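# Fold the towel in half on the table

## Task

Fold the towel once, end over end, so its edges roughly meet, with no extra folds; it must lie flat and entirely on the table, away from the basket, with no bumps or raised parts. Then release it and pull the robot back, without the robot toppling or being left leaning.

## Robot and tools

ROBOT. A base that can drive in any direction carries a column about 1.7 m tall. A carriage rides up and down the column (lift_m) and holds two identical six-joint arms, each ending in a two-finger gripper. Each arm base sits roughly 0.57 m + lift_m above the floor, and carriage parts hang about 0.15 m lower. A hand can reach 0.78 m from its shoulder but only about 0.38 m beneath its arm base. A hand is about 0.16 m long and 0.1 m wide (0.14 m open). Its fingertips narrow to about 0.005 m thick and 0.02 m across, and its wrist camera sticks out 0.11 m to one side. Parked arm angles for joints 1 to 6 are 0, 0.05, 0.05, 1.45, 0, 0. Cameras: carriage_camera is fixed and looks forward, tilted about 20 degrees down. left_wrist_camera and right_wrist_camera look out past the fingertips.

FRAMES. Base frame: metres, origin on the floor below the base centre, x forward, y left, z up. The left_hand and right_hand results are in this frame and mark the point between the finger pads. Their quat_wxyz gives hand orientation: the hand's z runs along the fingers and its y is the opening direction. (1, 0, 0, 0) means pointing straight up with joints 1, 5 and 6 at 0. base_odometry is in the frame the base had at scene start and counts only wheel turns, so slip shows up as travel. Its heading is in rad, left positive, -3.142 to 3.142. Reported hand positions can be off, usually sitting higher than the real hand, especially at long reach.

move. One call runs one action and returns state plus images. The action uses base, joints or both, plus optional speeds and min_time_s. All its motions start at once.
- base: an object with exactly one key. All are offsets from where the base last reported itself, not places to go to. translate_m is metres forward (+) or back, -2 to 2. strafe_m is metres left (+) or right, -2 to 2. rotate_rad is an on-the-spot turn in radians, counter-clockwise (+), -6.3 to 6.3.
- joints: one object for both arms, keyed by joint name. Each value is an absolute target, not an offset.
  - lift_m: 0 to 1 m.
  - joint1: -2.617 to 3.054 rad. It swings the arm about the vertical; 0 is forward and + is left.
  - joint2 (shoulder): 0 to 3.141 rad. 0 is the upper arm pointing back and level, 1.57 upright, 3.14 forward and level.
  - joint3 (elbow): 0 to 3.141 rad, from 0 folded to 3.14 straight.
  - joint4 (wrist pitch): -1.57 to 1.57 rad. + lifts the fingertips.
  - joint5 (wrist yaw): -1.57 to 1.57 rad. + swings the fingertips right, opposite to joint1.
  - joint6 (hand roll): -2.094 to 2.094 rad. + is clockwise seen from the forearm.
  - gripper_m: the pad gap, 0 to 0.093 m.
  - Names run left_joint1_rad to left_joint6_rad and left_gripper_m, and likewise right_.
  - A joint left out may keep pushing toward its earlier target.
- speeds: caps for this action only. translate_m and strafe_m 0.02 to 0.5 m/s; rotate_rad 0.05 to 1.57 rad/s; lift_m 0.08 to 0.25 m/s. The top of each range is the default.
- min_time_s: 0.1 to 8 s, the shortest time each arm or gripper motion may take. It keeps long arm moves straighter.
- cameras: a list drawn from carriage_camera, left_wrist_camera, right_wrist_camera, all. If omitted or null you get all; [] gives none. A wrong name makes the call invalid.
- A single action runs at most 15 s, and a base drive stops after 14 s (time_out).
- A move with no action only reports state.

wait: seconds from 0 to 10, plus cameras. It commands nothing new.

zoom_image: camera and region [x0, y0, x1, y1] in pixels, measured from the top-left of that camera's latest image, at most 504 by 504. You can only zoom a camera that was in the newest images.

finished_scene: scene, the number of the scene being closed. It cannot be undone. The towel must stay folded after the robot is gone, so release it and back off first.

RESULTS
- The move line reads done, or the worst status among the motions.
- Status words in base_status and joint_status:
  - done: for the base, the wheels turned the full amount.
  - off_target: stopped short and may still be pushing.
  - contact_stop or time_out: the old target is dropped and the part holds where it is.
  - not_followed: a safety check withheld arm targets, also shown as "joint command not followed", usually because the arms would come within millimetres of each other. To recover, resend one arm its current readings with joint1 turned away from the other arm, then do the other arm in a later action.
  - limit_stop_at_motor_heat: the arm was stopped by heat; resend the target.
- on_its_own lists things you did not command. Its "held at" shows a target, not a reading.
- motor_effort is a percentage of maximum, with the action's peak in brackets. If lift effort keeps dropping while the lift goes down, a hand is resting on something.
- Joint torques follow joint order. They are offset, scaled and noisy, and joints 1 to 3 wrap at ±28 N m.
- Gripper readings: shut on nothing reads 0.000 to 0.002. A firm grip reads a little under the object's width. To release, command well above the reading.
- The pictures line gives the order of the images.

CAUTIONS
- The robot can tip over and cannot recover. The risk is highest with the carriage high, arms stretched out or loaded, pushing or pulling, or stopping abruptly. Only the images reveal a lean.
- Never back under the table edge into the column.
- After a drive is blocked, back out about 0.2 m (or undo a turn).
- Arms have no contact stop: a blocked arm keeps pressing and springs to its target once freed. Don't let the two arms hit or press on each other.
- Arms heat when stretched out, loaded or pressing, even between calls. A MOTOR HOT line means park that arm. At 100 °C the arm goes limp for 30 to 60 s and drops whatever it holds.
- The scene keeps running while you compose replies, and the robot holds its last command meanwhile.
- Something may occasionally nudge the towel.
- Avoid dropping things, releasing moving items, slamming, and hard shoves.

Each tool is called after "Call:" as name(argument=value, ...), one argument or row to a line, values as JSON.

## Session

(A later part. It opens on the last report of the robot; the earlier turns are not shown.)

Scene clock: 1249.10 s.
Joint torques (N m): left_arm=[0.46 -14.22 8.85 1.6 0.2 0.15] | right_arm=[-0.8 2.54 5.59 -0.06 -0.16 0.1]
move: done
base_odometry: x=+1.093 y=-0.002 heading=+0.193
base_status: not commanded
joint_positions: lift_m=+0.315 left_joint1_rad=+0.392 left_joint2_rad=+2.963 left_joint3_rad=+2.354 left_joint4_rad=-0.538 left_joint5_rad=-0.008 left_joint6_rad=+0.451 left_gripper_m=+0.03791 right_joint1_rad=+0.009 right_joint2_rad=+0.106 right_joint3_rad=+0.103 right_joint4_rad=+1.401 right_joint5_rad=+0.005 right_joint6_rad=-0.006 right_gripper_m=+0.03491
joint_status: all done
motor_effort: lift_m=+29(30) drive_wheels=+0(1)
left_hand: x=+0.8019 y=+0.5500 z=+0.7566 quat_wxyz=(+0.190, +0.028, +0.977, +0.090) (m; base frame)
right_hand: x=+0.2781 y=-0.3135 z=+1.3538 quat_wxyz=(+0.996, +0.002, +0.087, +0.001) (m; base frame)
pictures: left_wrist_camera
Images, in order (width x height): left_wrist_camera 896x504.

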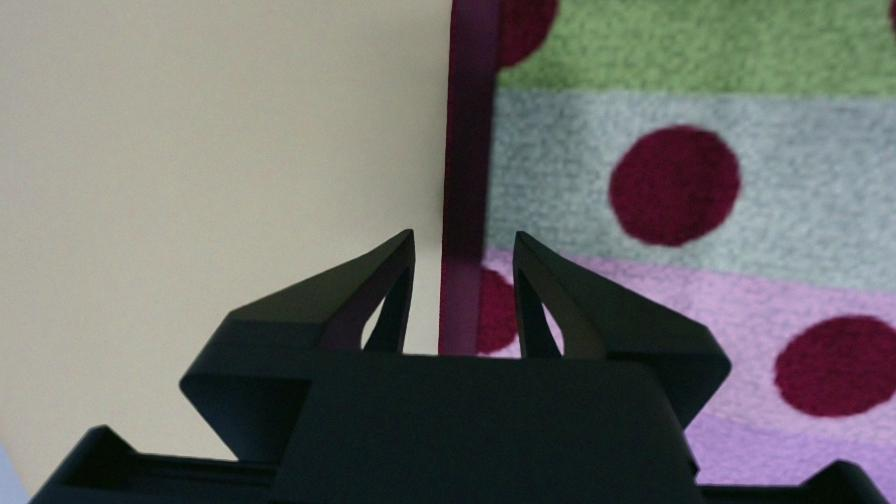

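Call:
move(
  joints={"lift_m":0.275},
  speeds={"lift_m":0.08},
  cameras=["left_wrist_camera"],
)

Call:
move(
  joints={"left_gripper_m":0},
  min_time_s=1.5,
  cameras=["left_wrist_camera"],
)

Scene clock: 1255.23 s.
Joint torques (N m): left_arm=[0.57 -13.23 5.97 1.31 0.14 0.13] | right_arm=[-0.81 2.56 5.61 -0.05 -0.16 0.11]
move: done
base_odometry: x=+1.093 y=-0.002 heading=+0.193
base_status: not commanded
joint_positions: lift_m=+0.275 left_joint1_rad=+0.392 left_joint2_rad=+2.945 left_joint3_rad=+2.387 left_joint4_rad=-0.496 left_joint5_rad=+0.000 left_joint6_rad=+0.451 left_gripper_m=+0.03791 right_joint1_rad=+0.009 right_joint2_rad=+0.106 right_joint3_rad=+0.103 right_joint4_rad=+1.401 right_joint5_rad=+0.005 right_joint6_rad=-0.006 right_gripper_m=+0.03491
joint_status: all done
motor_effort: lift_m=+26(28) drive_wheels=-1(1)
left_hand: x=+0.8243 y=+0.5577 z=+0.7436 quat_wxyz=(+0.233, +0.028, +0.966, +0.105) (m; base frame)
right_hand: x=+0.2780 y=-0.3135 z=+1.3141 quat_wxyz=(+0.996, +0.002, +0.087, +0.001) (m; base frame)
pictures: left_wrist_camera
Images, in order (width x height): left_wrist_camera 896x504.

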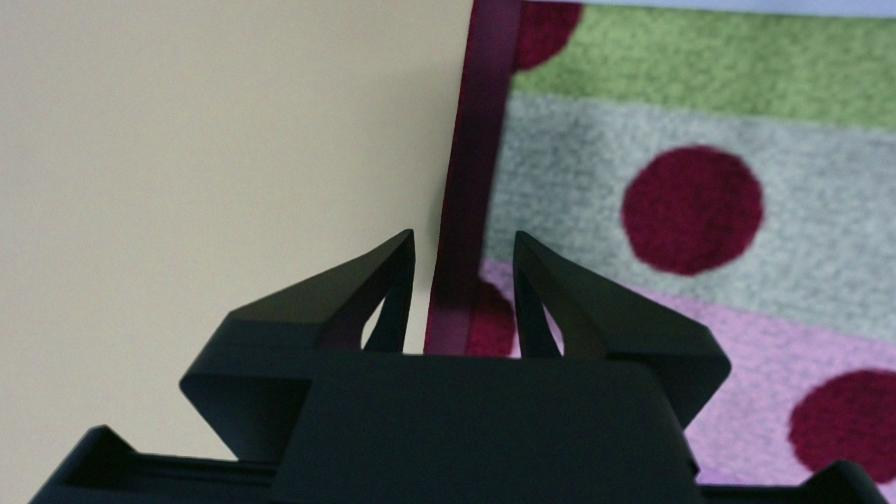

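Scene clock: 1257.03 s.
Joint torques (N m): left_arm=[0.44 -13.2 6.11 1.29 0.02 0.13] | right_arm=[-0.77 2.51 5.63 -0.08 -0.16 0.11]
move: done
base_odometry: x=+1.093 y=-0.002 heading=+0.193
base_status: not commanded
joint_positions: lift_m=+0.275 left_joint1_rad=+0.392 left_joint2_rad=+2.945 left_joint3_rad=+2.387 left_joint4_rad=-0.497 left_joint5_rad=+0.014 left_joint6_rad=+0.451 left_gripper_m=+0.00064 right_joint1_rad=+0.009 right_joint2_rad=+0.106 right_joint3_rad=+0.103 right_joint4_rad=+1.401 right_joint5_rad=+0.005 right_joint6_rad=-0.006 right_gripper_m=+0.03491
joint_status: all done
motor_effort: lift_m=+26(27) drive_wheels=-1(2)
left_hand: x=+0.8250 y=+0.5554 z=+0.7434 quat_wxyz=(+0.235, +0.030, +0.966, +0.098) (m; base frame)
right_hand: x=+0.2780 y=-0.3135 z=+1.3141 quat_wxyz=(+0.996, +0.002, +0.087, +0.001) (m; base frame)
pictures: left_wrist_camera
Images, in order (width x height): left_wrist_camera 896x504.

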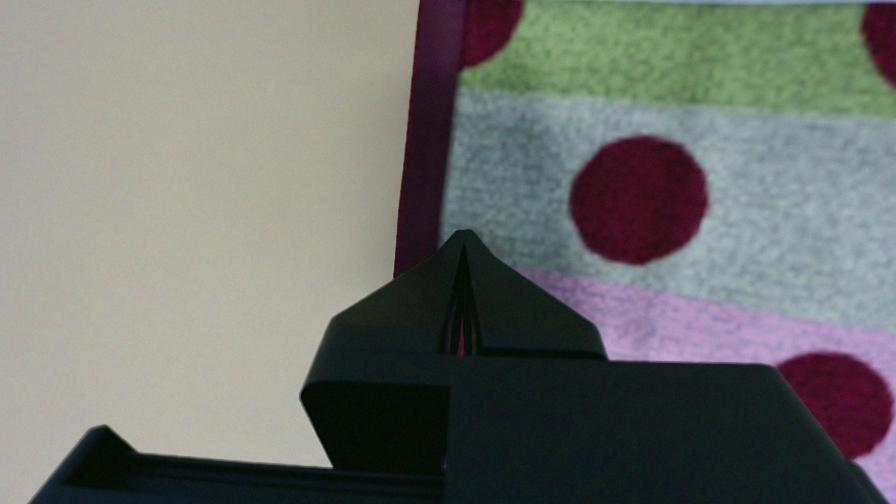

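Call:
move(
  joints={"lift_m":0.35,"left_joint1_rad":0.41,"left_gripper_m":0.035,"left_joint3_rad":2.44,"left_joint4_rad":-0.74},
  cameras=[],
)

Call:
move(
  joints={"lift_m":0.27},
  speeds={"lift_m":0.08},
  cameras=["left_wrist_camera"],
)

Scene clock: 1261.47 s.
Joint torques (N m): left_arm=[0.44 -13.82 8.69 1.17 -0.01 0.14] | right_arm=[-0.79 2.4 5.6 -0.04 -0.13 0.12]
move: done
base_odometry: x=+1.093 y=-0.002 heading=+0.193
base_status: not commanded
joint_positions: lift_m=+0.350 left_joint1_rad=+0.403 left_joint2_rad=+2.955 left_joint3_rad=+2.424 left_joint4_rad=-0.723 left_joint5_rad=+0.012 left_joint6_rad=+0.451 left_gripper_m=+0.03491 right_joint1_rad=+0.009 right_joint2_rad=+0.106 right_joint3_rad=+0.103 right_joint4_rad=+1.401 right_joint5_rad=+0.005 right_joint6_rad=-0.006 right_gripper_m=+0.03491
joint_status: all done
motor_effort: lift_m=+31(37) drive_wheels=-1(2)
left_hand: x=+0.7834 y=+0.5454 z=+0.8021 quat_wxyz=(+0.146, +0.025, +0.987, +0.060) (m; base frame)
right_hand: x=+0.2780 y=-0.3135 z=+1.3888 quat_wxyz=(+0.996, +0.002, +0.087, +0.001) (m; base frame)
pictures: none
No camera images: "cameras" was empty.

Scene clock: 1262.83 s.
Joint torques (N m): left_arm=[0.51 -12.78 5.97 1.33 -0.01 0.12] | right_arm=[-0.79 2.43 5.53 -0.07 -0.14 0.11]
move: done
MOTOR HOT: joint 2 (shoulder) of the left arm reports 75 °C; the controller stops that arm at 100 °C. To cool a motor, set the load down, stop pushing, or move to a pose that needs little force.
base_odometry: x=+1.093 y=-0.002 heading=+0.193
base_status: not commanded
joint_positions: lift_m=+0.270 left_joint1_rad=+0.403 left_joint2_rad=+2.942 left_joint3_rad=+2.457 left_joint4_rad=-0.730 left_joint5_rad=+0.012 left_joint6_rad=+0.451 left_gripper_m=+0.03492 right_joint1_rad=+0.009 right_joint2_rad=+0.106 right_joint3_rad=+0.103 right_joint4_rad=+1.401 right_joint5_rad=+0.005 right_joint6_rad=-0.006 right_gripper_m=+0.03491
joint_status: all done
motor_effort: lift_m=+26(27) drive_wheels=-1(1)
left_hand: x=+0.7941 y=+0.5500 z=+0.7406 quat_wxyz=(+0.164, +0.025, +0.984, +0.068) (m; base frame)
right_hand: x=+0.2780 y=-0.3135 z=+1.3092 quat_wxyz=(+0.996, +0.002, +0.087, +0.001) (m; base frame)
pictures: left_wrist_camera
Images, in order (width x height): left_wrist_camera 896x504.

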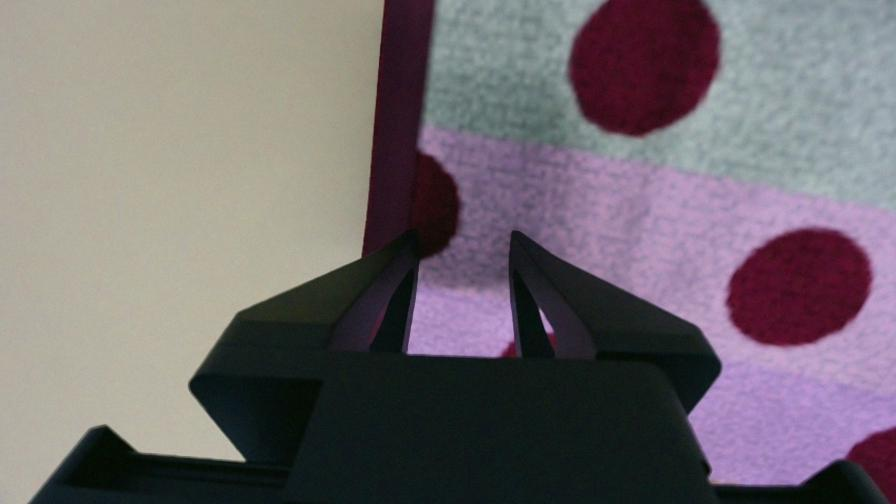

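Call:
move(
  joints={"lift_m":0.34,"left_joint1_rad":0.472,"left_joint6_rad":0.54},
  cameras=[],
)

Call:
move(
  joints={"lift_m":0.262},
  speeds={"lift_m":0.08},
  cameras=["left_wrist_camera"],
)

Call:
move(
  joints={"left_gripper_m":0},
  min_time_s=1.5,
  cameras=["left_wrist_camera"],
)

Scene clock: 1267.37 s.
Joint torques (N m): left_arm=[-0.58 -13.89 6.6 1.29 0.06 0.11] | right_arm=[-0.79 2.44 5.49 -0.07 -0.17 0.11]
move: done
MOTOR HOT: still on. Joint 2 (shoulder) of the left arm reports 75 °C.
base_odometry: x=+1.093 y=-0.002 heading=+0.193
base_status: not commanded
joint_positions: lift_m=+0.340 left_joint1_rad=+0.478 left_joint2_rad=+2.958 left_joint3_rad=+2.450 left_joint4_rad=-0.732 left_joint5_rad=+0.008 left_joint6_rad=+0.529 left_gripper_m=+0.03492 right_joint1_rad=+0.009 right_joint2_rad=+0.106 right_joint3_rad=+0.103 right_joint4_rad=+1.401 right_joint5_rad=+0.005 right_joint6_rad=-0.006 right_gripper_m=+0.03491
joint_status: all done
motor_effort: lift_m=+30(38) drive_wheels=-1(1)
left_hand: x=+0.7686 y=+0.5890 z=+0.7984 quat_wxyz=(+0.146, +0.026, +0.986, +0.076) (m; base frame)
right_hand: x=+0.2781 y=-0.3135 z=+1.3787 quat_wxyz=(+0.996, +0.002, +0.087, +0.001) (m; base frame)
pictures: none
No camera images: "cameras" was empty.

Scene clock: 1268.70 s.
Joint torques (N m): left_arm=[-0.46 -11.96 5.64 1.36 0.07 0.12] | right_arm=[-0.81 2.55 5.59 -0.08 -0.14 0.13]
move: done
MOTOR HOT: still on. Joint 2 (shoulder) of the left arm reports 75 °C.
base_odometry: x=+1.093 y=-0.002 heading=+0.193
base_status: not commanded
joint_positions: lift_m=+0.262 left_joint1_rad=+0.478 left_joint2_rad=+2.931 left_joint3_rad=+2.462 left_joint4_rad=-0.729 left_joint5_rad=+0.008 left_joint6_rad=+0.530 left_gripper_m=+0.03492 right_joint1_rad=+0.009 right_joint2_rad=+0.106 right_joint3_rad=+0.103 right_joint4_rad=+1.401 right_joint5_rad=+0.005 right_joint6_rad=-0.006 right_gripper_m=+0.03491
joint_status: all done
motor_effort: lift_m=+26(28) drive_wheels=-1(1)
left_hand: x=+0.7781 y=+0.5939 z=+0.7407 quat_wxyz=(+0.164, +0.026, +0.982, +0.086) (m; base frame)
right_hand: x=+0.2780 y=-0.3135 z=+1.3012 quat_wxyz=(+0.996, +0.002, +0.087, +0.001) (m; base frame)
pictures: left_wrist_camera
Images, in order (width x height): left_wrist_camera 896x504.

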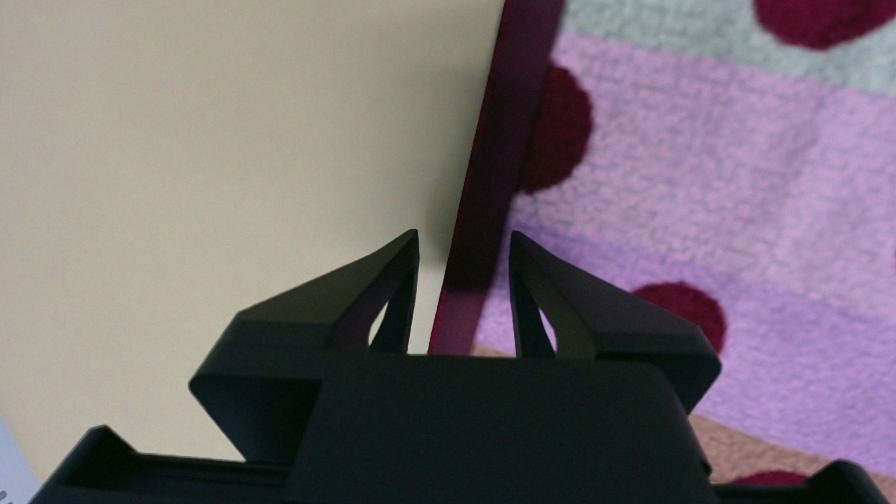

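Scene clock: 1270.50 s.
Joint torques (N m): left_arm=[-0.06 -12.05 5.7 1.32 0.02 0.12] | right_arm=[-0.75 2.45 5.61 -0.03 -0.12 0.13]
move: done
MOTOR HOT: still on. Joint 2 (shoulder) of the left arm reports 75 °C.
base_odometry: x=+1.093 y=-0.002 heading=+0.193
base_status: not commanded
joint_positions: lift_m=+0.262 left_joint1_rad=+0.471 left_joint2_rad=+2.931 left_joint3_rad=+2.462 left_joint4_rad=-0.726 left_joint5_rad=+0.013 left_joint6_rad=+0.530 left_gripper_m=+0.00064 right_joint1_rad=+0.009 right_joint2_rad=+0.106 right_joint3_rad=+0.103 right_joint4_rad=+1.401 right_joint5_rad=+0.005 right_joint6_rad=-0.006 right_gripper_m=+0.03491
joint_status: all done
motor_effort: lift_m=+26(27) drive_wheels=-1(1)
left_hand: x=+0.7813 y=+0.5896 z=+0.7411 quat_wxyz=(+0.167, +0.030, +0.982, +0.084) (m; base frame)
right_hand: x=+0.2781 y=-0.3135 z=+1.3010 quat_wxyz=(+0.996, +0.002, +0.087, +0.001) (m; base frame)
pictures: left_wrist_camera
Images, in order (width x height): left_wrist_camera 896x504.

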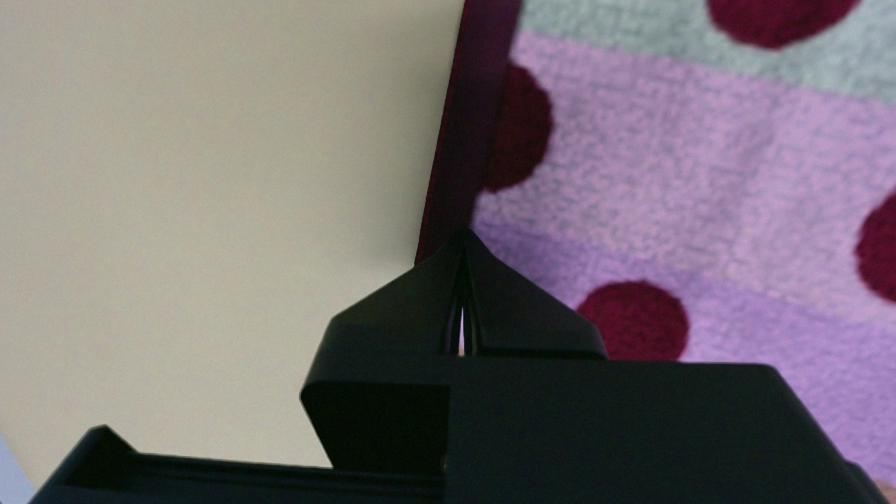

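Call:
move(
  joints={"lift_m":0.34,"left_joint1_rad":0.45,"left_joint6_rad":0.55,"left_gripper_m":0.035,"left_joint3_rad":2.48,"left_joint4_rad":-0.76},
  cameras=[],
)

Call:
move(
  joints={"lift_m":0.24},
  speeds={"lift_m":0.08},
  cameras=["left_wrist_camera"],
)

Call:
move(
  joints={"left_gripper_m":0},
  min_time_s=1.5,
  cameras=["left_wrist_camera"],
)

Scene clock: 1280.17 s.
Joint torques (N m): left_arm=[-0.4 -14.01 8.59 1.27 0.04 0.16] | right_arm=[-0.8 2.54 5.56 -0.07 -0.15 0.11]
move: done
MOTOR HOT: still on. Joint 2 (shoulder) of the left arm reports 75 °C.
base_odometry: x=+1.093 y=-0.002 heading=+0.193
base_status: not commanded
joint_positions: lift_m=+0.340 left_joint1_rad=+0.456 left_joint2_rad=+2.960 left_joint3_rad=+2.467 left_joint4_rad=-0.750 left_joint5_rad=+0.011 left_joint6_rad=+0.540 left_gripper_m=+0.03492 right_joint1_rad=+0.009 right_joint2_rad=+0.106 right_joint3_rad=+0.103 right_joint4_rad=+1.401 right_joint5_rad=+0.005 right_joint6_rad=-0.006 right_gripper_m=+0.03491
joint_status: all done
motor_effort: lift_m=+31(37) drive_wheels=-1(1)
left_hand: x=+0.7754 y=+0.5770 z=+0.8016 quat_wxyz=(+0.146, +0.042, +0.986, +0.074) (m; base frame)
right_hand: x=+0.2780 y=-0.3135 z=+1.3788 quat_wxyz=(+0.996, +0.002, +0.087, +0.001) (m; base frame)
pictures: none
No camera images: "cameras" was empty.

Scene clock: 1281.80 s.
Joint torques (N m): left_arm=[-0.55 -11.26 5.14 1.32 -0.01 0.1] | right_arm=[-0.9 2.5 5.6 -0.08 -0.13 0.11]
move: done
MOTOR HOT: still on. Joint 2 (shoulder) of the left arm reports 76 °C.
base_odometry: x=+1.093 y=-0.002 heading=+0.193
base_status: not commanded
joint_positions: lift_m=+0.240 left_joint1_rad=+0.456 left_joint2_rad=+2.919 left_joint3_rad=+2.509 left_joint4_rad=-0.733 left_joint5_rad=+0.011 left_joint6_rad=+0.541 left_gripper_m=+0.03492 right_joint1_rad=+0.009 right_joint2_rad=+0.106 right_joint3_rad=+0.103 right_joint4_rad=+1.401 right_joint5_rad=+0.005 right_joint6_rad=-0.006 right_gripper_m=+0.03491
joint_status: all done
motor_effort: lift_m=+26(28) drive_wheels=-1(1)
left_hand: x=+0.7976 y=+0.5879 z=+0.7417 quat_wxyz=(+0.189, +0.043, +0.976, +0.097) (m; base frame)
right_hand: x=+0.2780 y=-0.3135 z=+1.2791 quat_wxyz=(+0.996, +0.002, +0.087, +0.001) (m; base frame)
pictures: left_wrist_camera
Images, in order (width x height): left_wrist_camera 896x504.

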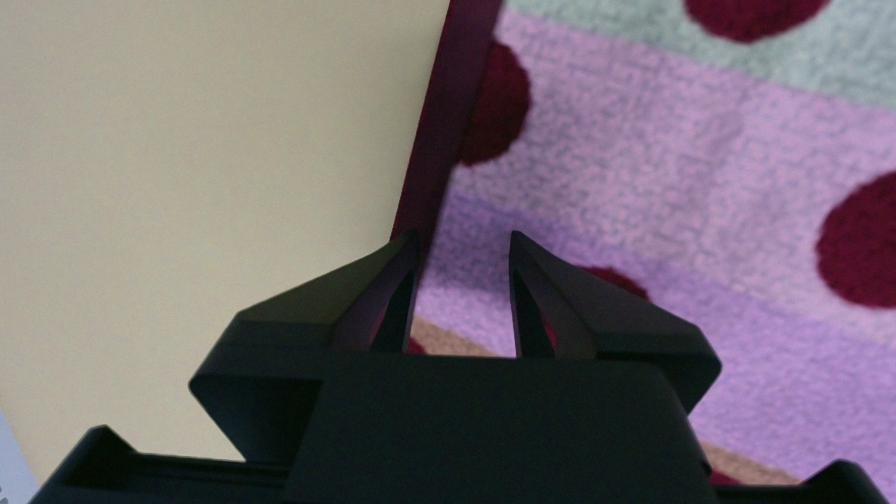

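Scene clock: 1283.60 s.
Joint torques (N m): left_arm=[0.03 -11.14 5.19 1.29 -0.02 0.12] | right_arm=[-0.81 2.62 5.68 -0.07 -0.13 0.1]
move: done
MOTOR HOT: still on. Joint 2 (shoulder) of the left arm reports 76 °C.
base_odometry: x=+1.093 y=-0.002 heading=+0.193
base_status: not commanded
joint_positions: lift_m=+0.240 left_joint1_rad=+0.448 left_joint2_rad=+2.919 left_joint3_rad=+2.509 left_joint4_rad=-0.732 left_joint5_rad=+0.016 left_joint6_rad=+0.541 left_gripper_m=+0.00064 right_joint1_rad=+0.009 right_joint2_rad=+0.106 right_joint3_rad=+0.103 right_joint4_rad=+1.401 right_joint5_rad=+0.005 right_joint6_rad=-0.006 right_gripper_m=+0.03491
joint_status: all done
motor_effort: lift_m=+26(27) drive_wheels=-1(1)
left_hand: x=+0.8005 y=+0.5827 z=+0.7418 quat_wxyz=(+0.191, +0.047, +0.976, +0.094) (m; base frame)
right_hand: x=+0.2780 y=-0.3135 z=+1.2791 quat_wxyz=(+0.996, +0.002, +0.087, +0.001) (m; base frame)
pictures: left_wrist_camera
Images, in order (width x height): left_wrist_camera 896x504.

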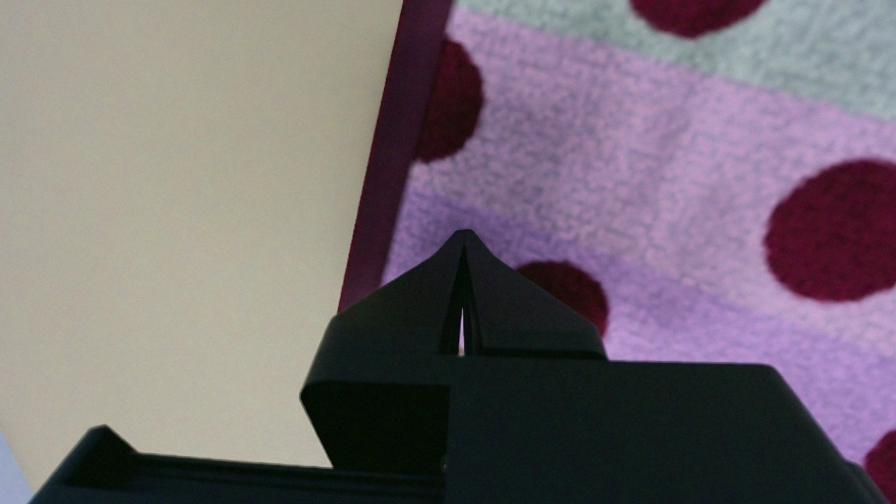

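Call:
move(
  joints={"lift_m":0.34,"left_joint1_rad":0.492,"left_joint6_rad":0.66,"left_gripper_m":0.035,"left_joint4_rad":-0.8},
  cameras=[],
)

Call:
move(
  joints={"lift_m":0.243},
  speeds={"lift_m":0.08},
  cameras=["left_wrist_camera"],
)

Call:
move(
  joints={"left_gripper_m":0},
  min_time_s=1.5,
  cameras=["left_wrist_camera"],
)

Scene clock: 1288.43 s.
Joint torques (N m): left_arm=[-0.01 -13.81 6.52 1.22 0.07 0.09] | right_arm=[-0.76 2.54 5.61 -0.08 -0.15 0.1]
move: done
MOTOR HOT: still on. Joint 2 (shoulder) of the left arm reports 76 °C.
base_odometry: x=+1.093 y=-0.002 heading=+0.193
base_status: not commanded
joint_positions: lift_m=+0.340 left_joint1_rad=+0.493 left_joint2_rad=+2.957 left_joint3_rad=+2.489 left_joint4_rad=-0.789 left_joint5_rad=+0.011 left_joint6_rad=+0.650 left_gripper_m=+0.03492 right_joint1_rad=+0.009 right_joint2_rad=+0.106 right_joint3_rad=+0.103 right_joint4_rad=+1.401 right_joint5_rad=+0.005 right_joint6_rad=-0.006 right_gripper_m=+0.03491
joint_status: all done
motor_effort: lift_m=+31(37) drive_wheels=+0(1)
left_hand: x=+0.7635 y=+0.5962 z=+0.8074 quat_wxyz=(+0.135, +0.078, +0.985, +0.080) (m; base frame)
right_hand: x=+0.2780 y=-0.3135 z=+1.3788 quat_wxyz=(+0.996, +0.002, +0.087, +0.001) (m; base frame)
pictures: none
No camera images: "cameras" was empty.

Scene clock: 1290.00 s.
Joint torques (N m): left_arm=[-0.06 -11.1 5.26 1.36 0.04 0.13] | right_arm=[-0.68 2.59 5.64 -0.07 -0.14 0.08]
move: done
MOTOR HOT: still on. Joint 2 (shoulder) of the left arm reports 76 °C.
base_odometry: x=+1.093 y=-0.002 heading=+0.193
base_status: not commanded
joint_positions: lift_m=+0.243 left_joint1_rad=+0.493 left_joint2_rad=+2.917 left_joint3_rad=+2.509 left_joint4_rad=-0.789 left_joint5_rad=+0.011 left_joint6_rad=+0.650 left_gripper_m=+0.03492 right_joint1_rad=+0.009 right_joint2_rad=+0.106 right_joint3_rad=+0.103 right_joint4_rad=+1.401 right_joint5_rad=+0.005 right_joint6_rad=-0.006 right_gripper_m=+0.03491
joint_status: all done
motor_effort: lift_m=+25(27) drive_wheels=-1(1)
left_hand: x=+0.7763 y=+0.6031 z=+0.7407 quat_wxyz=(+0.159, +0.078, +0.979, +0.096) (m; base frame)
right_hand: x=+0.2780 y=-0.3135 z=+1.2822 quat_wxyz=(+0.996, +0.002, +0.087, +0.001) (m; base frame)
pictures: left_wrist_camera
Images, in order (width x height): left_wrist_camera 896x504.

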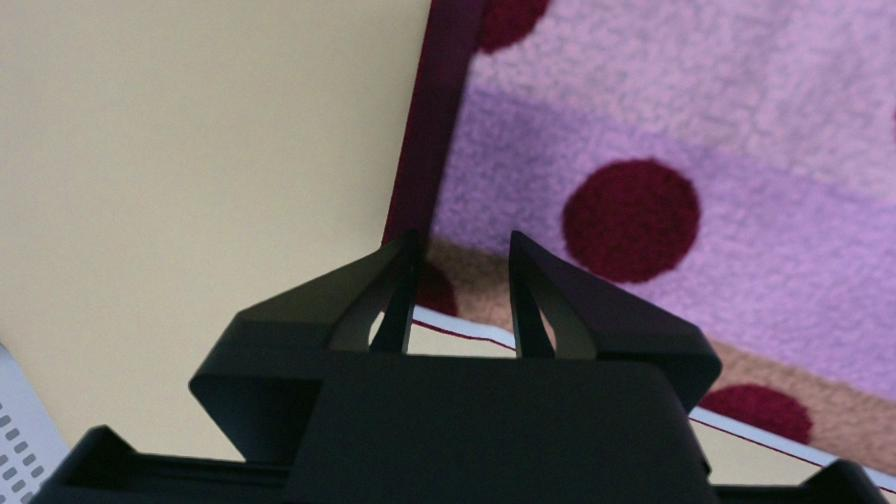

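Scene clock: 1291.80 s.
Joint torques (N m): left_arm=[-0.02 -10.89 5 1.32 0 0.11] | right_arm=[-0.77 2.45 5.52 -0.05 -0.14 0.12]
move: done
MOTOR HOT: still on. Joint 2 (shoulder) of the left arm reports 77 °C.
base_odometry: x=+1.093 y=-0.002 heading=+0.193
base_status: not commanded
joint_positions: lift_m=+0.243 left_joint1_rad=+0.491 left_joint2_rad=+2.917 left_joint3_rad=+2.509 left_joint4_rad=-0.783 left_joint5_rad=+0.016 left_joint6_rad=+0.650 left_gripper_m=+0.00064 right_joint1_rad=+0.009 right_joint2_rad=+0.106 right_joint3_rad=+0.103 right_joint4_rad=+1.401 right_joint5_rad=+0.005 right_joint6_rad=-0.006 right_gripper_m=+0.03491
joint_status: all done
motor_effort: lift_m=+25(27) drive_wheels=-1(1)
left_hand: x=+0.7786 y=+0.6016 z=+0.7413 quat_wxyz=(+0.163, +0.080, +0.979, +0.095) (m; base frame)
right_hand: x=+0.2780 y=-0.3135 z=+1.2822 quat_wxyz=(+0.996, +0.002, +0.087, +0.001) (m; base frame)
pictures: left_wrist_camera
Images, in order (width x height): left_wrist_camera 896x504.

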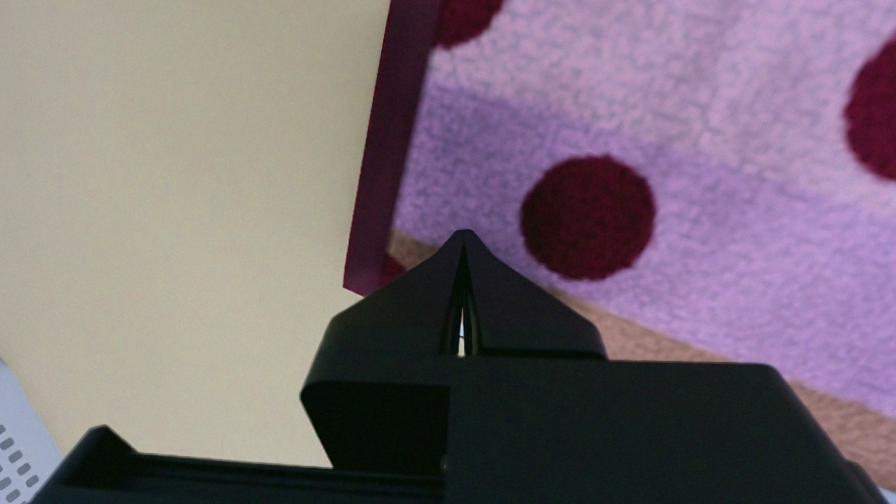

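Call:
move(
  joints={"lift_m":0.42,"left_joint1_rad":0.378,"left_joint2_rad":2.97,"left_joint3_rad":2.2,"left_joint4_rad":-0.1,"left_joint6_rad":0.2},
  min_time_s=1.5,
  cameras=[],
)

Call:
move(
  joints={"lift_m":0.265},
  speeds={"lift_m":0.12},
  cameras=[],
)

Call:
move(
  joints={"left_joint2_rad":2.82,"left_joint3_rad":1.55,"left_joint4_rad":-0.06,"left_joint1_rad":0.3,"lift_m":0.33},
  min_time_s=5,
  cameras=["left_wrist_camera"],
)

Call:
move(
  joints={"lift_m":0.6},
  speeds={"lift_m":0.15},
  cameras=[],
)

Call:
move(
  joints={"lift_m":0.72,"left_joint1_rad":0.15,"left_joint2_rad":2.0,"left_joint3_rad":1.0,"left_joint4_rad":0.05,"left_joint6_rad":0},
  min_time_s=1.5,
  cameras=["left_wrist_camera"],
)

Call:
move(
  joints={"left_joint1_rad":0,"left_joint2_rad":0.05,"left_joint3_rad":0.05,"left_joint4_rad":1.45},
  min_time_s=2,
  cameras=[],
)

Scene clock: 1303.40 s.
Joint torques (N m): left_arm=[-0.79 -14.69 5.98 2.31 0.01 -0.07] | right_arm=[-0.84 2.52 5.59 -0.1 -0.13 0.09]
move: done
MOTOR HOT: still on. Joint 2 (shoulder) of the left arm reports 81 °C.
base_odometry: x=+1.093 y=-0.002 heading=+0.193
base_status: not commanded
joint_positions: lift_m=+0.420 left_joint1_rad=+0.386 left_joint2_rad=+2.957 left_joint3_rad=+2.217 left_joint4_rad=-0.108 left_joint5_rad=+0.011 left_joint6_rad=+0.211 left_gripper_m=+0.00064 right_joint1_rad=+0.009 right_joint2_rad=+0.106 right_joint3_rad=+0.103 right_joint4_rad=+1.401 right_joint5_rad=+0.005 right_joint6_rad=-0.006 right_gripper_m=+0.03491
joint_status: all done
motor_effort: lift_m=+31(38) drive_wheels=-1(1)
left_hand: x=+0.8485 y=+0.5613 z=+0.8730 quat_wxyz=(+0.340, -0.080, +0.932, +0.099) (m; base frame)
right_hand: x=+0.2780 y=-0.3135 z=+1.4588 quat_wxyz=(+0.996, +0.002, +0.087, +0.001) (m; base frame)
pictures: none
No camera images: "cameras" was empty.

Scene clock: 1305.10 s.
Joint torques (N m): left_arm=[-0.7 -14.05 6.23 1.3 0.02 -0.08] | right_arm=[-0.8 2.47 5.52 -0.06 -0.13 0.11]
move: done
MOTOR HOT: still on. Joint 2 (shoulder) of the left arm reports 81 °C.
base_odometry: x=+1.093 y=-0.002 heading=+0.193
base_status: not commanded
joint_positions: lift_m=+0.265 left_joint1_rad=+0.386 left_joint2_rad=+2.947 left_joint3_rad=+2.216 left_joint4_rad=-0.004 left_joint5_rad=+0.011 left_joint6_rad=+0.209 left_gripper_m=+0.00064 right_joint1_rad=+0.009 right_joint2_rad=+0.106 right_joint3_rad=+0.103 right_joint4_rad=+1.401 right_joint5_rad=+0.005 right_joint6_rad=-0.006 right_gripper_m=+0.03491
joint_status: all done
motor_effort: lift_m=+27(28) drive_wheels=-1(1)
left_hand: x=+0.8672 y=+0.5688 z=+0.7419 quat_wxyz=(+0.389, -0.078, +0.911, +0.114) (m; base frame)
right_hand: x=+0.2780 y=-0.3135 z=+1.3041 quat_wxyz=(+0.996, +0.002, +0.087, +0.001) (m; base frame)
pictures: none
No camera images: "cameras" was empty.

Scene clock: 1310.40 s.
Joint torques (N m): left_arm=[-1.46 -9.03 0.17 -0.55 0.17 -0.08] | right_arm=[-0.81 2.59 5.59 -0.05 -0.15 0.12]
move: off_target
MOTOR HOT: still on. Joint 2 (shoulder) of the left arm reports 82 °C.
base_odometry: x=+1.093 y=-0.002 heading=+0.193
base_status: not commanded
joint_positions: lift_m=+0.330 left_joint1_rad=+0.317 left_joint2_rad=+2.758 left_joint3_rad=+1.612 left_joint4_rad=+0.164 left_joint5_rad=-0.009 left_joint6_rad=+0.209 left_gripper_m=+0.00064 right_joint1_rad=+0.009 right_joint2_rad=+0.106 right_joint3_rad=+0.103 right_joint4_rad=+1.401 right_joint5_rad=+0.005 right_joint6_rad=-0.006 right_gripper_m=+0.03491
joint_status: left_joint3_rad off_target (ended at +1.612, target +1.550); left_joint4_rad off_target (ended at +0.164, target -0.060); the others done
motor_effort: lift_m=+32(37) drive_wheels=-1(1)
left_hand: x=+0.7616 y=+0.4881 z=+0.7351 quat_wxyz=(+0.279, -0.053, +0.956, +0.079) (m; base frame)
right_hand: x=+0.2781 y=-0.3135 z=+1.3686 quat_wxyz=(+0.996, +0.002, +0.087, +0.001) (m; base frame)
pictures: left_wrist_camera
Images, in order (width x height): left_wrist_camera 896x504.

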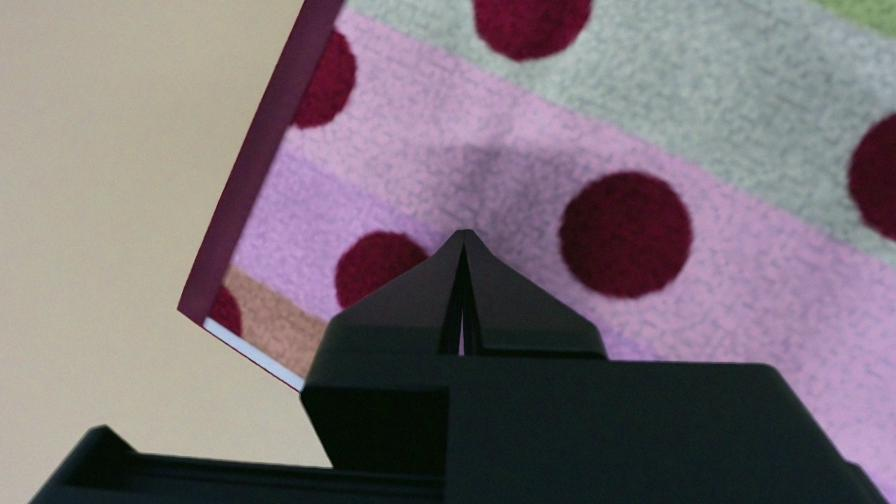

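Scene clock: 1312.63 s.
Joint torques (N m): left_arm=[-0.72 -10.93 3.89 1.15 0.18 -0.08] | right_arm=[-0.8 2.52 5.59 -0.11 -0.15 0.1]
move: done
MOTOR HOT: still on. Joint 2 (shoulder) of the left arm reports 81 °C.
base_odometry: x=+1.093 y=-0.002 heading=+0.193
base_status: not commanded
joint_positions: lift_m=+0.600 left_joint1_rad=+0.307 left_joint2_rad=+2.794 left_joint3_rad=+1.558 left_joint4_rad=-0.047 left_joint5_rad=-0.009 left_joint6_rad=+0.209 left_gripper_m=+0.00064 right_joint1_rad=+0.009 right_joint2_rad=+0.106 right_joint3_rad=+0.103 right_joint4_rad=+1.401 right_joint5_rad=+0.005 right_joint6_rad=-0.006 right_gripper_m=+0.03491
joint_status: all done
on_its_own: left_joint4_rad moved -0.211 to your old target -0.060
motor_effort: lift_m=+32(37) drive_wheels=+0(1)
left_hand: x=+0.6853 y=+0.4580 z=+0.9517 quat_wxyz=(+0.137, -0.049, +0.988, +0.041) (m; base frame)
right_hand: x=+0.2781 y=-0.3135 z=+1.6386 quat_wxyz=(+0.996, +0.002, +0.087, +0.001) (m; base frame)
pictures: none
No camera images: "cameras" was empty.

Scene clock: 1314.43 s.
Joint torques (N m): left_arm=[-0.84 -12.45 4.92 2.05 0.16 -0.09] | right_arm=[-0.79 2.51 5.57 -0.07 -0.15 0.1]
move: done
MOTOR HOT: still on. Joint 2 (shoulder) of the left arm reports 82 °C.
base_odometry: x=+1.093 y=-0.002 heading=+0.193
base_status: not commanded
joint_positions: lift_m=+0.720 left_joint1_rad=+0.158 left_joint2_rad=+2.035 left_joint3_rad=+1.015 left_joint4_rad=+0.043 left_joint5_rad=-0.008 left_joint6_rad=+0.011 left_gripper_m=+0.00064 right_joint1_rad=+0.009 right_joint2_rad=+0.106 right_joint3_rad=+0.103 right_joint4_rad=+1.401 right_joint5_rad=+0.005 right_joint6_rad=-0.006 right_gripper_m=+0.03491
joint_status: all done
motor_effort: lift_m=+30(38) drive_wheels=+0(1)
left_hand: x=+0.6823 y=+0.3863 z=+1.2844 quat_wxyz=(+0.291, -0.072, +0.953, +0.029) (m; base frame)
right_hand: x=+0.2780 y=-0.3135 z=+1.7588 quat_wxyz=(+0.996, +0.002, +0.087, +0.001) (m; base frame)
pictures: left_wrist_camera
Images, in order (width x height): left_wrist_camera 896x504.

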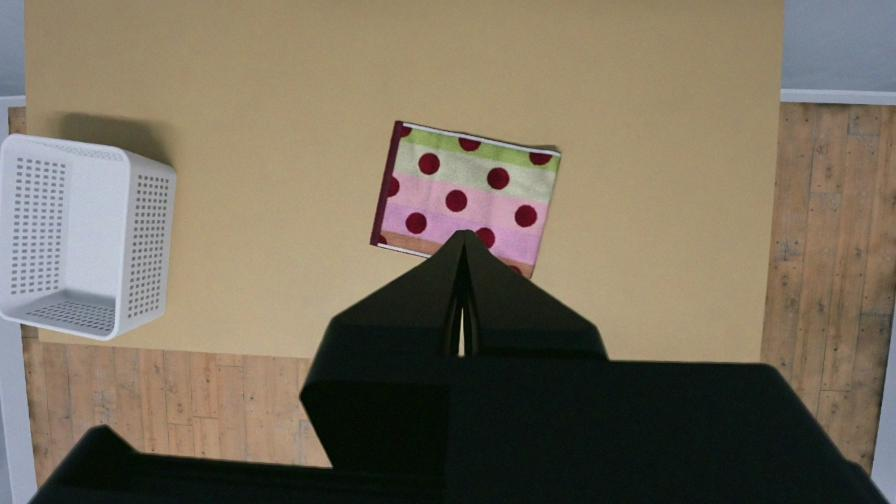

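Scene clock: 1316.80 s.
Joint torques (N m): left_arm=[-0.99 2.18 4.94 0.07 0.18 -0.07] | right_arm=[-0.84 2.52 5.61 -0.08 -0.13 0.11]
move: done
MOTOR HOT: still on. Joint 2 (shoulder) of the left arm reports 80 °C.
base_odometry: x=+1.093 y=-0.002 heading=+0.193
base_status: not commanded
joint_positions: lift_m=+0.720 left_joint1_rad=+0.009 left_joint2_rad=+0.064 left_joint3_rad=+0.066 left_joint4_rad=+1.436 left_joint5_rad=-0.008 left_joint6_rad=+0.009 left_gripper_m=+0.00064 right_joint1_rad=+0.009 right_joint2_rad=+0.106 right_joint3_rad=+0.103 right_joint4_rad=+1.401 right_joint5_rad=+0.005 right_joint6_rad=-0.006 right_gripper_m=+0.03491
joint_status: all done
motor_effort: lift_m=+30(32) drive_wheels=+0(1)
left_hand: x=+0.2669 y=+0.3149 z=+1.7505 quat_wxyz=(+0.998, -0.004, +0.066, +0.009) (m; base frame)
right_hand: x=+0.2780 y=-0.3135 z=+1.7588 quat_wxyz=(+0.996, +0.002, +0.087, +0.001) (m; base frame)
pictures: none
No camera images: "cameras" was empty.

Call:
wait(
  seconds=10,
  cameras=[],
)

Call:
move(
  joints={"lift_m":0.6,"left_joint1_rad":0.425,"left_joint2_rad":2.0,"left_joint3_rad":1.3,"left_joint4_rad":-0.64,"left_joint6_rad":0.49,"left_gripper_m":0.035},
  min_time_s=2,
  cameras=[],
)

Call:
move(
  joints={"lift_m":0.37,"left_joint2_rad":2.94,"left_joint3_rad":2.33},
  min_time_s=2,
  cameras=[],
)

Call:
move(
  joints={"lift_m":0.315},
  cameras=["left_wrist_camera"],
)

Scene clock: 1331.00 s.
Joint torques (N m): left_arm=[-0.75 2.29 4.81 0.03 0.17 -0.07] | right_arm=[-0.8 2.58 5.61 -0.06 -0.14 0.11]
MOTOR HOT: cleared for the motors of the left arm.
base_odometry: x=+1.093 y=-0.002 heading=+0.193
base_status: not commanded
joint_positions: lift_m=+0.720 left_joint1_rad=+0.009 left_joint2_rad=+0.064 left_joint3_rad=+0.066 left_joint4_rad=+1.439 left_joint5_rad=-0.008 left_joint6_rad=+0.009 left_gripper_m=+0.00064 right_joint1_rad=+0.009 right_joint2_rad=+0.106 right_joint3_rad=+0.103 right_joint4_rad=+1.401 right_joint5_rad=+0.005 right_joint6_rad=-0.006 right_gripper_m=+0.03491
joint_status: all done
motor_effort: lift_m=+30(32) drive_wheels=-1(1)
left_hand: x=+0.2663 y=+0.3149 z=+1.7505 quat_wxyz=(+0.998, -0.004, +0.065, +0.009) (m; base frame)
right_hand: x=+0.2781 y=-0.3135 z=+1.7587 quat_wxyz=(+0.996, +0.002, +0.087, +0.001) (m; base frame)
wait: 10.00 s; at rest from the start
pictures: none
No camera images: "cameras" was empty.

Scene clock: 1333.47 s.
Joint torques (N m): left_arm=[0.53 -8.02 9.1 1 0.21 0.16] | right_arm=[-0.84 2.44 5.56 -0.06 -0.15 0.13]
move: done
base_odometry: x=+1.093 y=-0.002 heading=+0.193
base_status: not commanded
joint_positions: lift_m=+0.600 left_joint1_rad=+0.417 left_joint2_rad=+1.977 left_joint3_rad=+1.273 left_joint4_rad=-0.623 left_joint5_rad=-0.007 left_joint6_rad=+0.479 left_gripper_m=+0.03492 right_joint1_rad=+0.009 right_joint2_rad=+0.106 right_joint3_rad=+0.103 right_joint4_rad=+1.401 right_joint5_rad=+0.005 right_joint6_rad=-0.006 right_gripper_m=+0.03491
joint_status: all done
motor_effort: lift_m=+29(30) drive_wheels=+0(1)
left_hand: x=+0.6065 y=+0.4801 z=+1.2007 quat_wxyz=(+0.108, +0.030, +0.992, +0.056) (m; base frame)
right_hand: x=+0.2781 y=-0.3135 z=+1.6388 quat_wxyz=(+0.996, +0.002, +0.087, +0.001) (m; base frame)
pictures: none
No camera images: "cameras" was empty.

Scene clock: 1335.77 s.
Joint torques (N m): left_arm=[0.47 -12.53 9.72 1.36 0.16 0.14] | right_arm=[-0.8 2.51 5.53 -0.06 -0.14 0.11]
move: done
base_odometry: x=+1.093 y=-0.002 heading=+0.193
base_status: not commanded
joint_positions: lift_m=+0.370 left_joint1_rad=+0.417 left_joint2_rad=+2.905 left_joint3_rad=+2.303 left_joint4_rad=-0.636 left_joint5_rad=-0.007 left_joint6_rad=+0.481 left_gripper_m=+0.03492 right_joint1_rad=+0.009 right_joint2_rad=+0.106 right_joint3_rad=+0.103 right_joint4_rad=+1.401 right_joint5_rad=+0.005 right_joint6_rad=-0.006 right_gripper_m=+0.03491
joint_status: all done
motor_effort: lift_m=+29(31) drive_wheels=-1(2)
left_hand: x=+0.7744 y=+0.5546 z=+0.8199 quat_wxyz=(+0.148, +0.031, +0.986, +0.075) (m; base frame)
right_hand: x=+0.2780 y=-0.3135 z=+1.4089 quat_wxyz=(+0.996, +0.002, +0.087, +0.001) (m; base frame)
pictures: none
No camera images: "cameras" was empty.

Scene clock: 1336.53 s.
Joint torques (N m): left_arm=[0.46 -14.08 8.66 1.3 0.2 0.13] | right_arm=[-0.81 2.55 5.64 -0.08 -0.13 0.09]
move: done
base_odometry: x=+1.093 y=-0.002 heading=+0.193
base_status: not commanded
joint_positions: lift_m=+0.315 left_joint1_rad=+0.417 left_joint2_rad=+2.923 left_joint3_rad=+2.315 left_joint4_rad=-0.638 left_joint5_rad=-0.007 left_joint6_rad=+0.481 left_gripper_m=+0.03492 right_joint1_rad=+0.009 right_joint2_rad=+0.106 right_joint3_rad=+0.103 right_joint4_rad=+1.401 right_joint5_rad=+0.005 right_joint6_rad=-0.006 right_gripper_m=+0.03491
joint_status: all done
motor_effort: lift_m=+29(32) drive_wheels=+0(1)
left_hand: x=+0.7731 y=+0.5540 z=+0.7580 quat_wxyz=(+0.144, +0.031, +0.986, +0.073) (m; base frame)
right_hand: x=+0.2778 y=-0.3135 z=+1.3539 quat_wxyz=(+0.996, +0.002, +0.086, +0.001) (m; base frame)
pictures: left_wrist_camera
Images, in order (width x height): left_wrist_camera 896x504.

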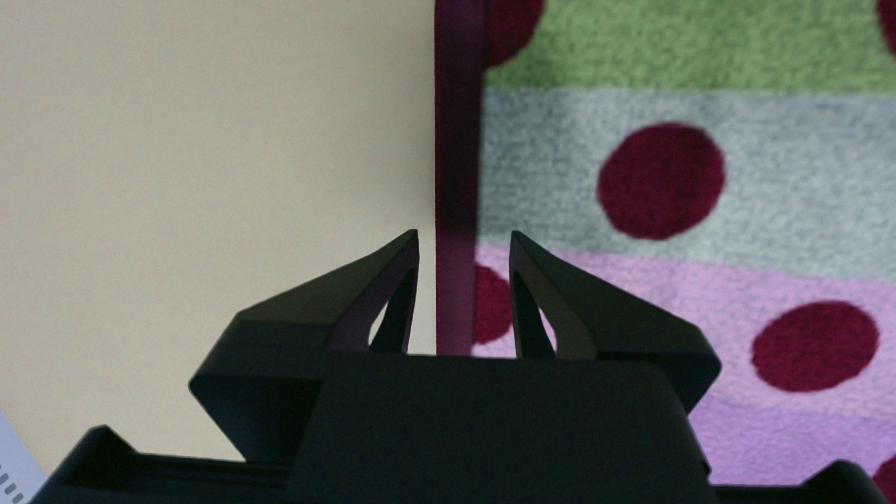

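Call:
move(
  joints={"lift_m":0.28},
  speeds={"lift_m":0.08},
  cameras=["left_wrist_camera"],
)

Call:
move(
  joints={"left_gripper_m":0},
  min_time_s=1.5,
  cameras=["left_wrist_camera"],
)

Scene clock: 1339.60 s.
Joint torques (N m): left_arm=[0.5 -13.38 6.34 1.38 0.1 0.14] | right_arm=[-0.66 2.59 5.61 -0.04 -0.15 0.1]
move: done
base_odometry: x=+1.093 y=-0.002 heading=+0.193
base_status: not commanded
joint_positions: lift_m=+0.280 left_joint1_rad=+0.417 left_joint2_rad=+2.908 left_joint3_rad=+2.343 left_joint4_rad=-0.632 left_joint5_rad=-0.001 left_joint6_rad=+0.481 left_gripper_m=+0.03492 right_joint1_rad=+0.009 right_joint2_rad=+0.106 right_joint3_rad=+0.103 right_joint4_rad=+1.401 right_joint5_rad=+0.005 right_joint6_rad=-0.006 right_gripper_m=+0.03491
joint_status: all done
motor_effort: lift_m=+27(28) drive_wheels=+0(1)
left_hand: x=+0.7864 y=+0.5587 z=+0.7412 quat_wxyz=(+0.167, +0.031, +0.982, +0.081) (m; base frame)
right_hand: x=+0.2778 y=-0.3135 z=+1.3191 quat_wxyz=(+0.996, +0.002, +0.086, +0.001) (m; base frame)
pictures: left_wrist_camera
Images, in order (width x height): left_wrist_camera 896x504.

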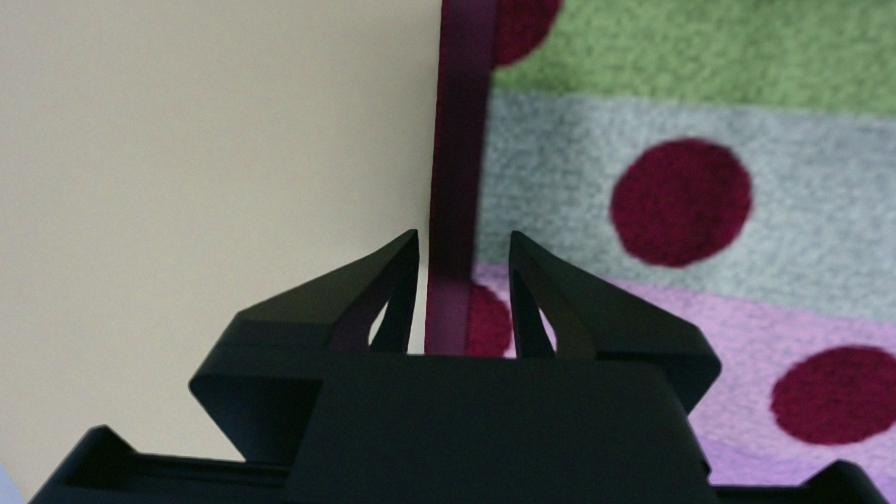

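Scene clock: 1341.40 s.
Joint torques (N m): left_arm=[0.54 -13.19 6.22 1.36 0 0.14] | right_arm=[-0.79 2.51 5.61 -0.06 -0.16 0.11]
move: done
base_odometry: x=+1.093 y=-0.002 heading=+0.193
base_status: not commanded
joint_positions: lift_m=+0.280 left_joint1_rad=+0.417 left_joint2_rad=+2.908 left_joint3_rad=+2.343 left_joint4_rad=-0.625 left_joint5_rad=+0.013 left_joint6_rad=+0.481 left_gripper_m=+0.00064 right_joint1_rad=+0.009 right_joint2_rad=+0.106 right_joint3_rad=+0.103 right_joint4_rad=+1.401 right_joint5_rad=+0.005 right_joint6_rad=-0.006 right_gripper_m=+0.03491
joint_status: all done
motor_effort: lift_m=+26(27) drive_wheels=-1(1)
left_hand: x=+0.7888 y=+0.5570 z=+0.7418 quat_wxyz=(+0.173, +0.032, +0.981, +0.076) (m; base frame)
right_hand: x=+0.2778 y=-0.3135 z=+1.3191 quat_wxyz=(+0.996, +0.002, +0.086, +0.001) (m; base frame)
pictures: left_wrist_camera
Images, in order (width x height): left_wrist_camera 896x504.

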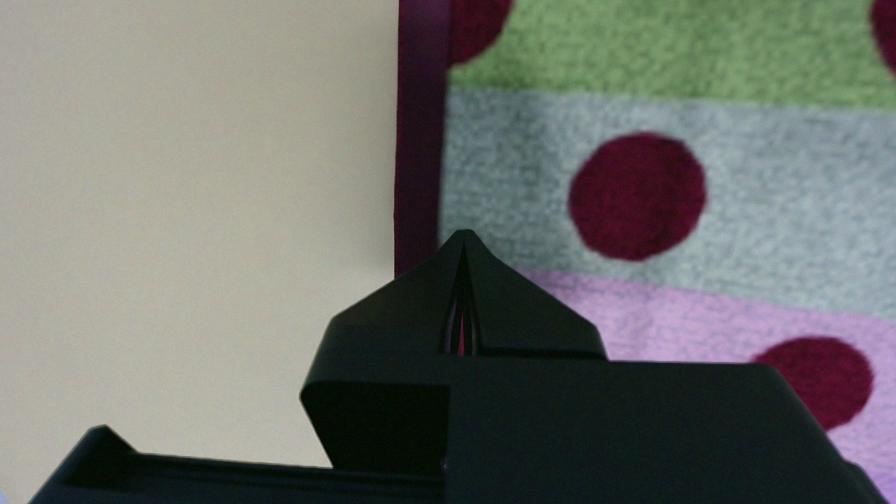

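Call:
move(
  joints={"lift_m":0.34,"left_joint1_rad":0.462,"left_joint6_rad":0.52,"left_gripper_m":0.035,"left_joint4_rad":-0.67},
  cameras=[],
)

Call:
move(
  joints={"lift_m":0.265},
  speeds={"lift_m":0.08},
  cameras=["left_wrist_camera"],
)

Call:
move(
  joints={"left_gripper_m":0},
  min_time_s=1,
  cameras=["left_wrist_camera"],
)

Scene clock: 1346.67 s.
Joint torques (N m): left_arm=[-0.46 -13.71 6.13 1.26 0.05 0.15] | right_arm=[-0.79 2.51 5.61 -0.03 -0.17 0.11]
move: done
base_odometry: x=+1.093 y=-0.002 heading=+0.193
base_status: not commanded
joint_positions: lift_m=+0.340 left_joint1_rad=+0.465 left_joint2_rad=+2.918 left_joint3_rad=+2.343 left_joint4_rad=-0.659 left_joint5_rad=+0.010 left_joint6_rad=+0.510 left_gripper_m=+0.03491 right_joint1_rad=+0.009 right_joint2_rad=+0.106 right_joint3_rad=+0.103 right_joint4_rad=+1.401 right_joint5_rad=+0.005 right_joint6_rad=-0.006 right_gripper_m=+0.03491
joint_status: all done
motor_effort: lift_m=+30(38) drive_wheels=+0(1)
left_hand: x=+0.7672 y=+0.5795 z=+0.7932 quat_wxyz=(+0.151, +0.023, +0.986, +0.074) (m; base frame)
right_hand: x=+0.2778 y=-0.3135 z=+1.3788 quat_wxyz=(+0.996, +0.002, +0.086, +0.001) (m; base frame)
pictures: none
No camera images: "cameras" was empty.

Scene clock: 1347.97 s.
Joint torques (N m): left_arm=[-0.53 -11.54 5.39 1.36 0.04 0.14] | right_arm=[-0.76 2.61 5.53 -0.06 -0.16 0.09]
move: done
MOTOR HOT: joint 2 (shoulder) of the left arm reports 75 °C; the controller stops that arm at 100 °C. To cool a motor, set the load down, stop pushing, or move to a pose that needs little force.
base_odometry: x=+1.093 y=-0.002 heading=+0.193
base_status: not commanded
joint_positions: lift_m=+0.265 left_joint1_rad=+0.465 left_joint2_rad=+2.887 left_joint3_rad=+2.353 left_joint4_rad=-0.653 left_joint5_rad=+0.010 left_joint6_rad=+0.510 left_gripper_m=+0.03492 right_joint1_rad=+0.009 right_joint2_rad=+0.106 right_joint3_rad=+0.103 right_joint4_rad=+1.401 right_joint5_rad=+0.005 right_joint6_rad=-0.006 right_gripper_m=+0.03491
joint_status: all done
motor_effort: lift_m=+26(27) drive_wheels=-1(1)
left_hand: x=+0.7780 y=+0.5849 z=+0.7405 quat_wxyz=(+0.171, +0.023, +0.981, +0.085) (m; base frame)
right_hand: x=+0.2780 y=-0.3135 z=+1.3041 quat_wxyz=(+0.996, +0.002, +0.087, +0.001) (m; base frame)
pictures: left_wrist_camera
Images, in order (width x height): left_wrist_camera 896x504.

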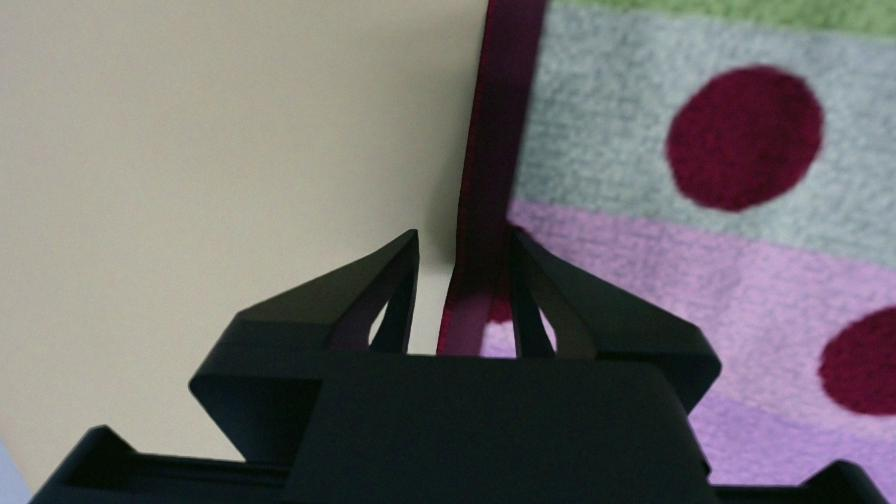

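Scene clock: 1349.27 s.
Joint torques (N m): left_arm=[0.14 -11.38 5.35 1.24 0.02 0.1] | right_arm=[-0.83 2.44 5.55 -0.07 -0.15 0.08]
move: done
MOTOR HOT: still on. Joint 2 (shoulder) of the left arm reports 75 °C.
base_odometry: x=+1.093 y=-0.002 heading=+0.193
base_status: not commanded
joint_positions: lift_m=+0.265 left_joint1_rad=+0.460 left_joint2_rad=+2.887 left_joint3_rad=+2.353 left_joint4_rad=-0.646 left_joint5_rad=+0.013 left_joint6_rad=+0.511 left_gripper_m=+0.00248 right_joint1_rad=+0.009 right_joint2_rad=+0.106 right_joint3_rad=+0.103 right_joint4_rad=+1.401 right_joint5_rad=+0.005 right_joint6_rad=-0.006 right_gripper_m=+0.03491
joint_status: all done
motor_effort: lift_m=+25(27) drive_wheels=-1(2)
left_hand: x=+0.7810 y=+0.5824 z=+0.7411 quat_wxyz=(+0.175, +0.026, +0.981, +0.085) (m; base frame)
right_hand: x=+0.2778 y=-0.3135 z=+1.3042 quat_wxyz=(+0.996, +0.002, +0.086, +0.001) (m; base frame)
pictures: left_wrist_camera
Images, in order (width x height): left_wrist_camera 896x504.

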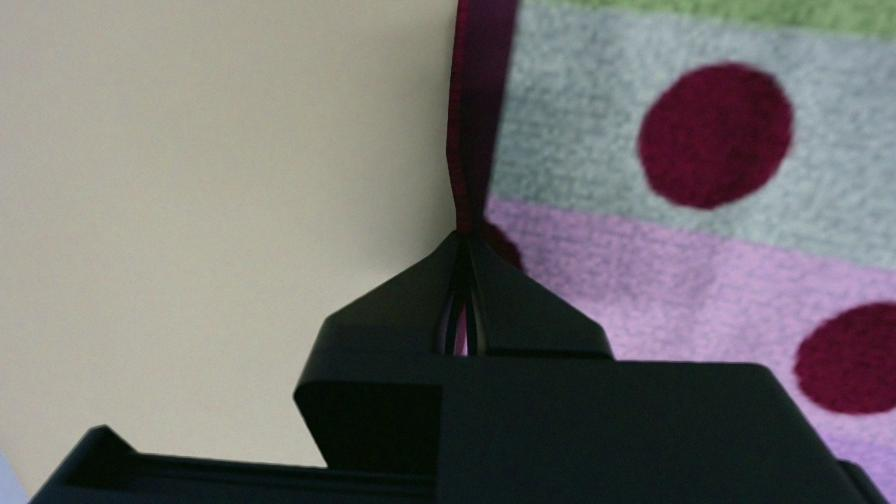

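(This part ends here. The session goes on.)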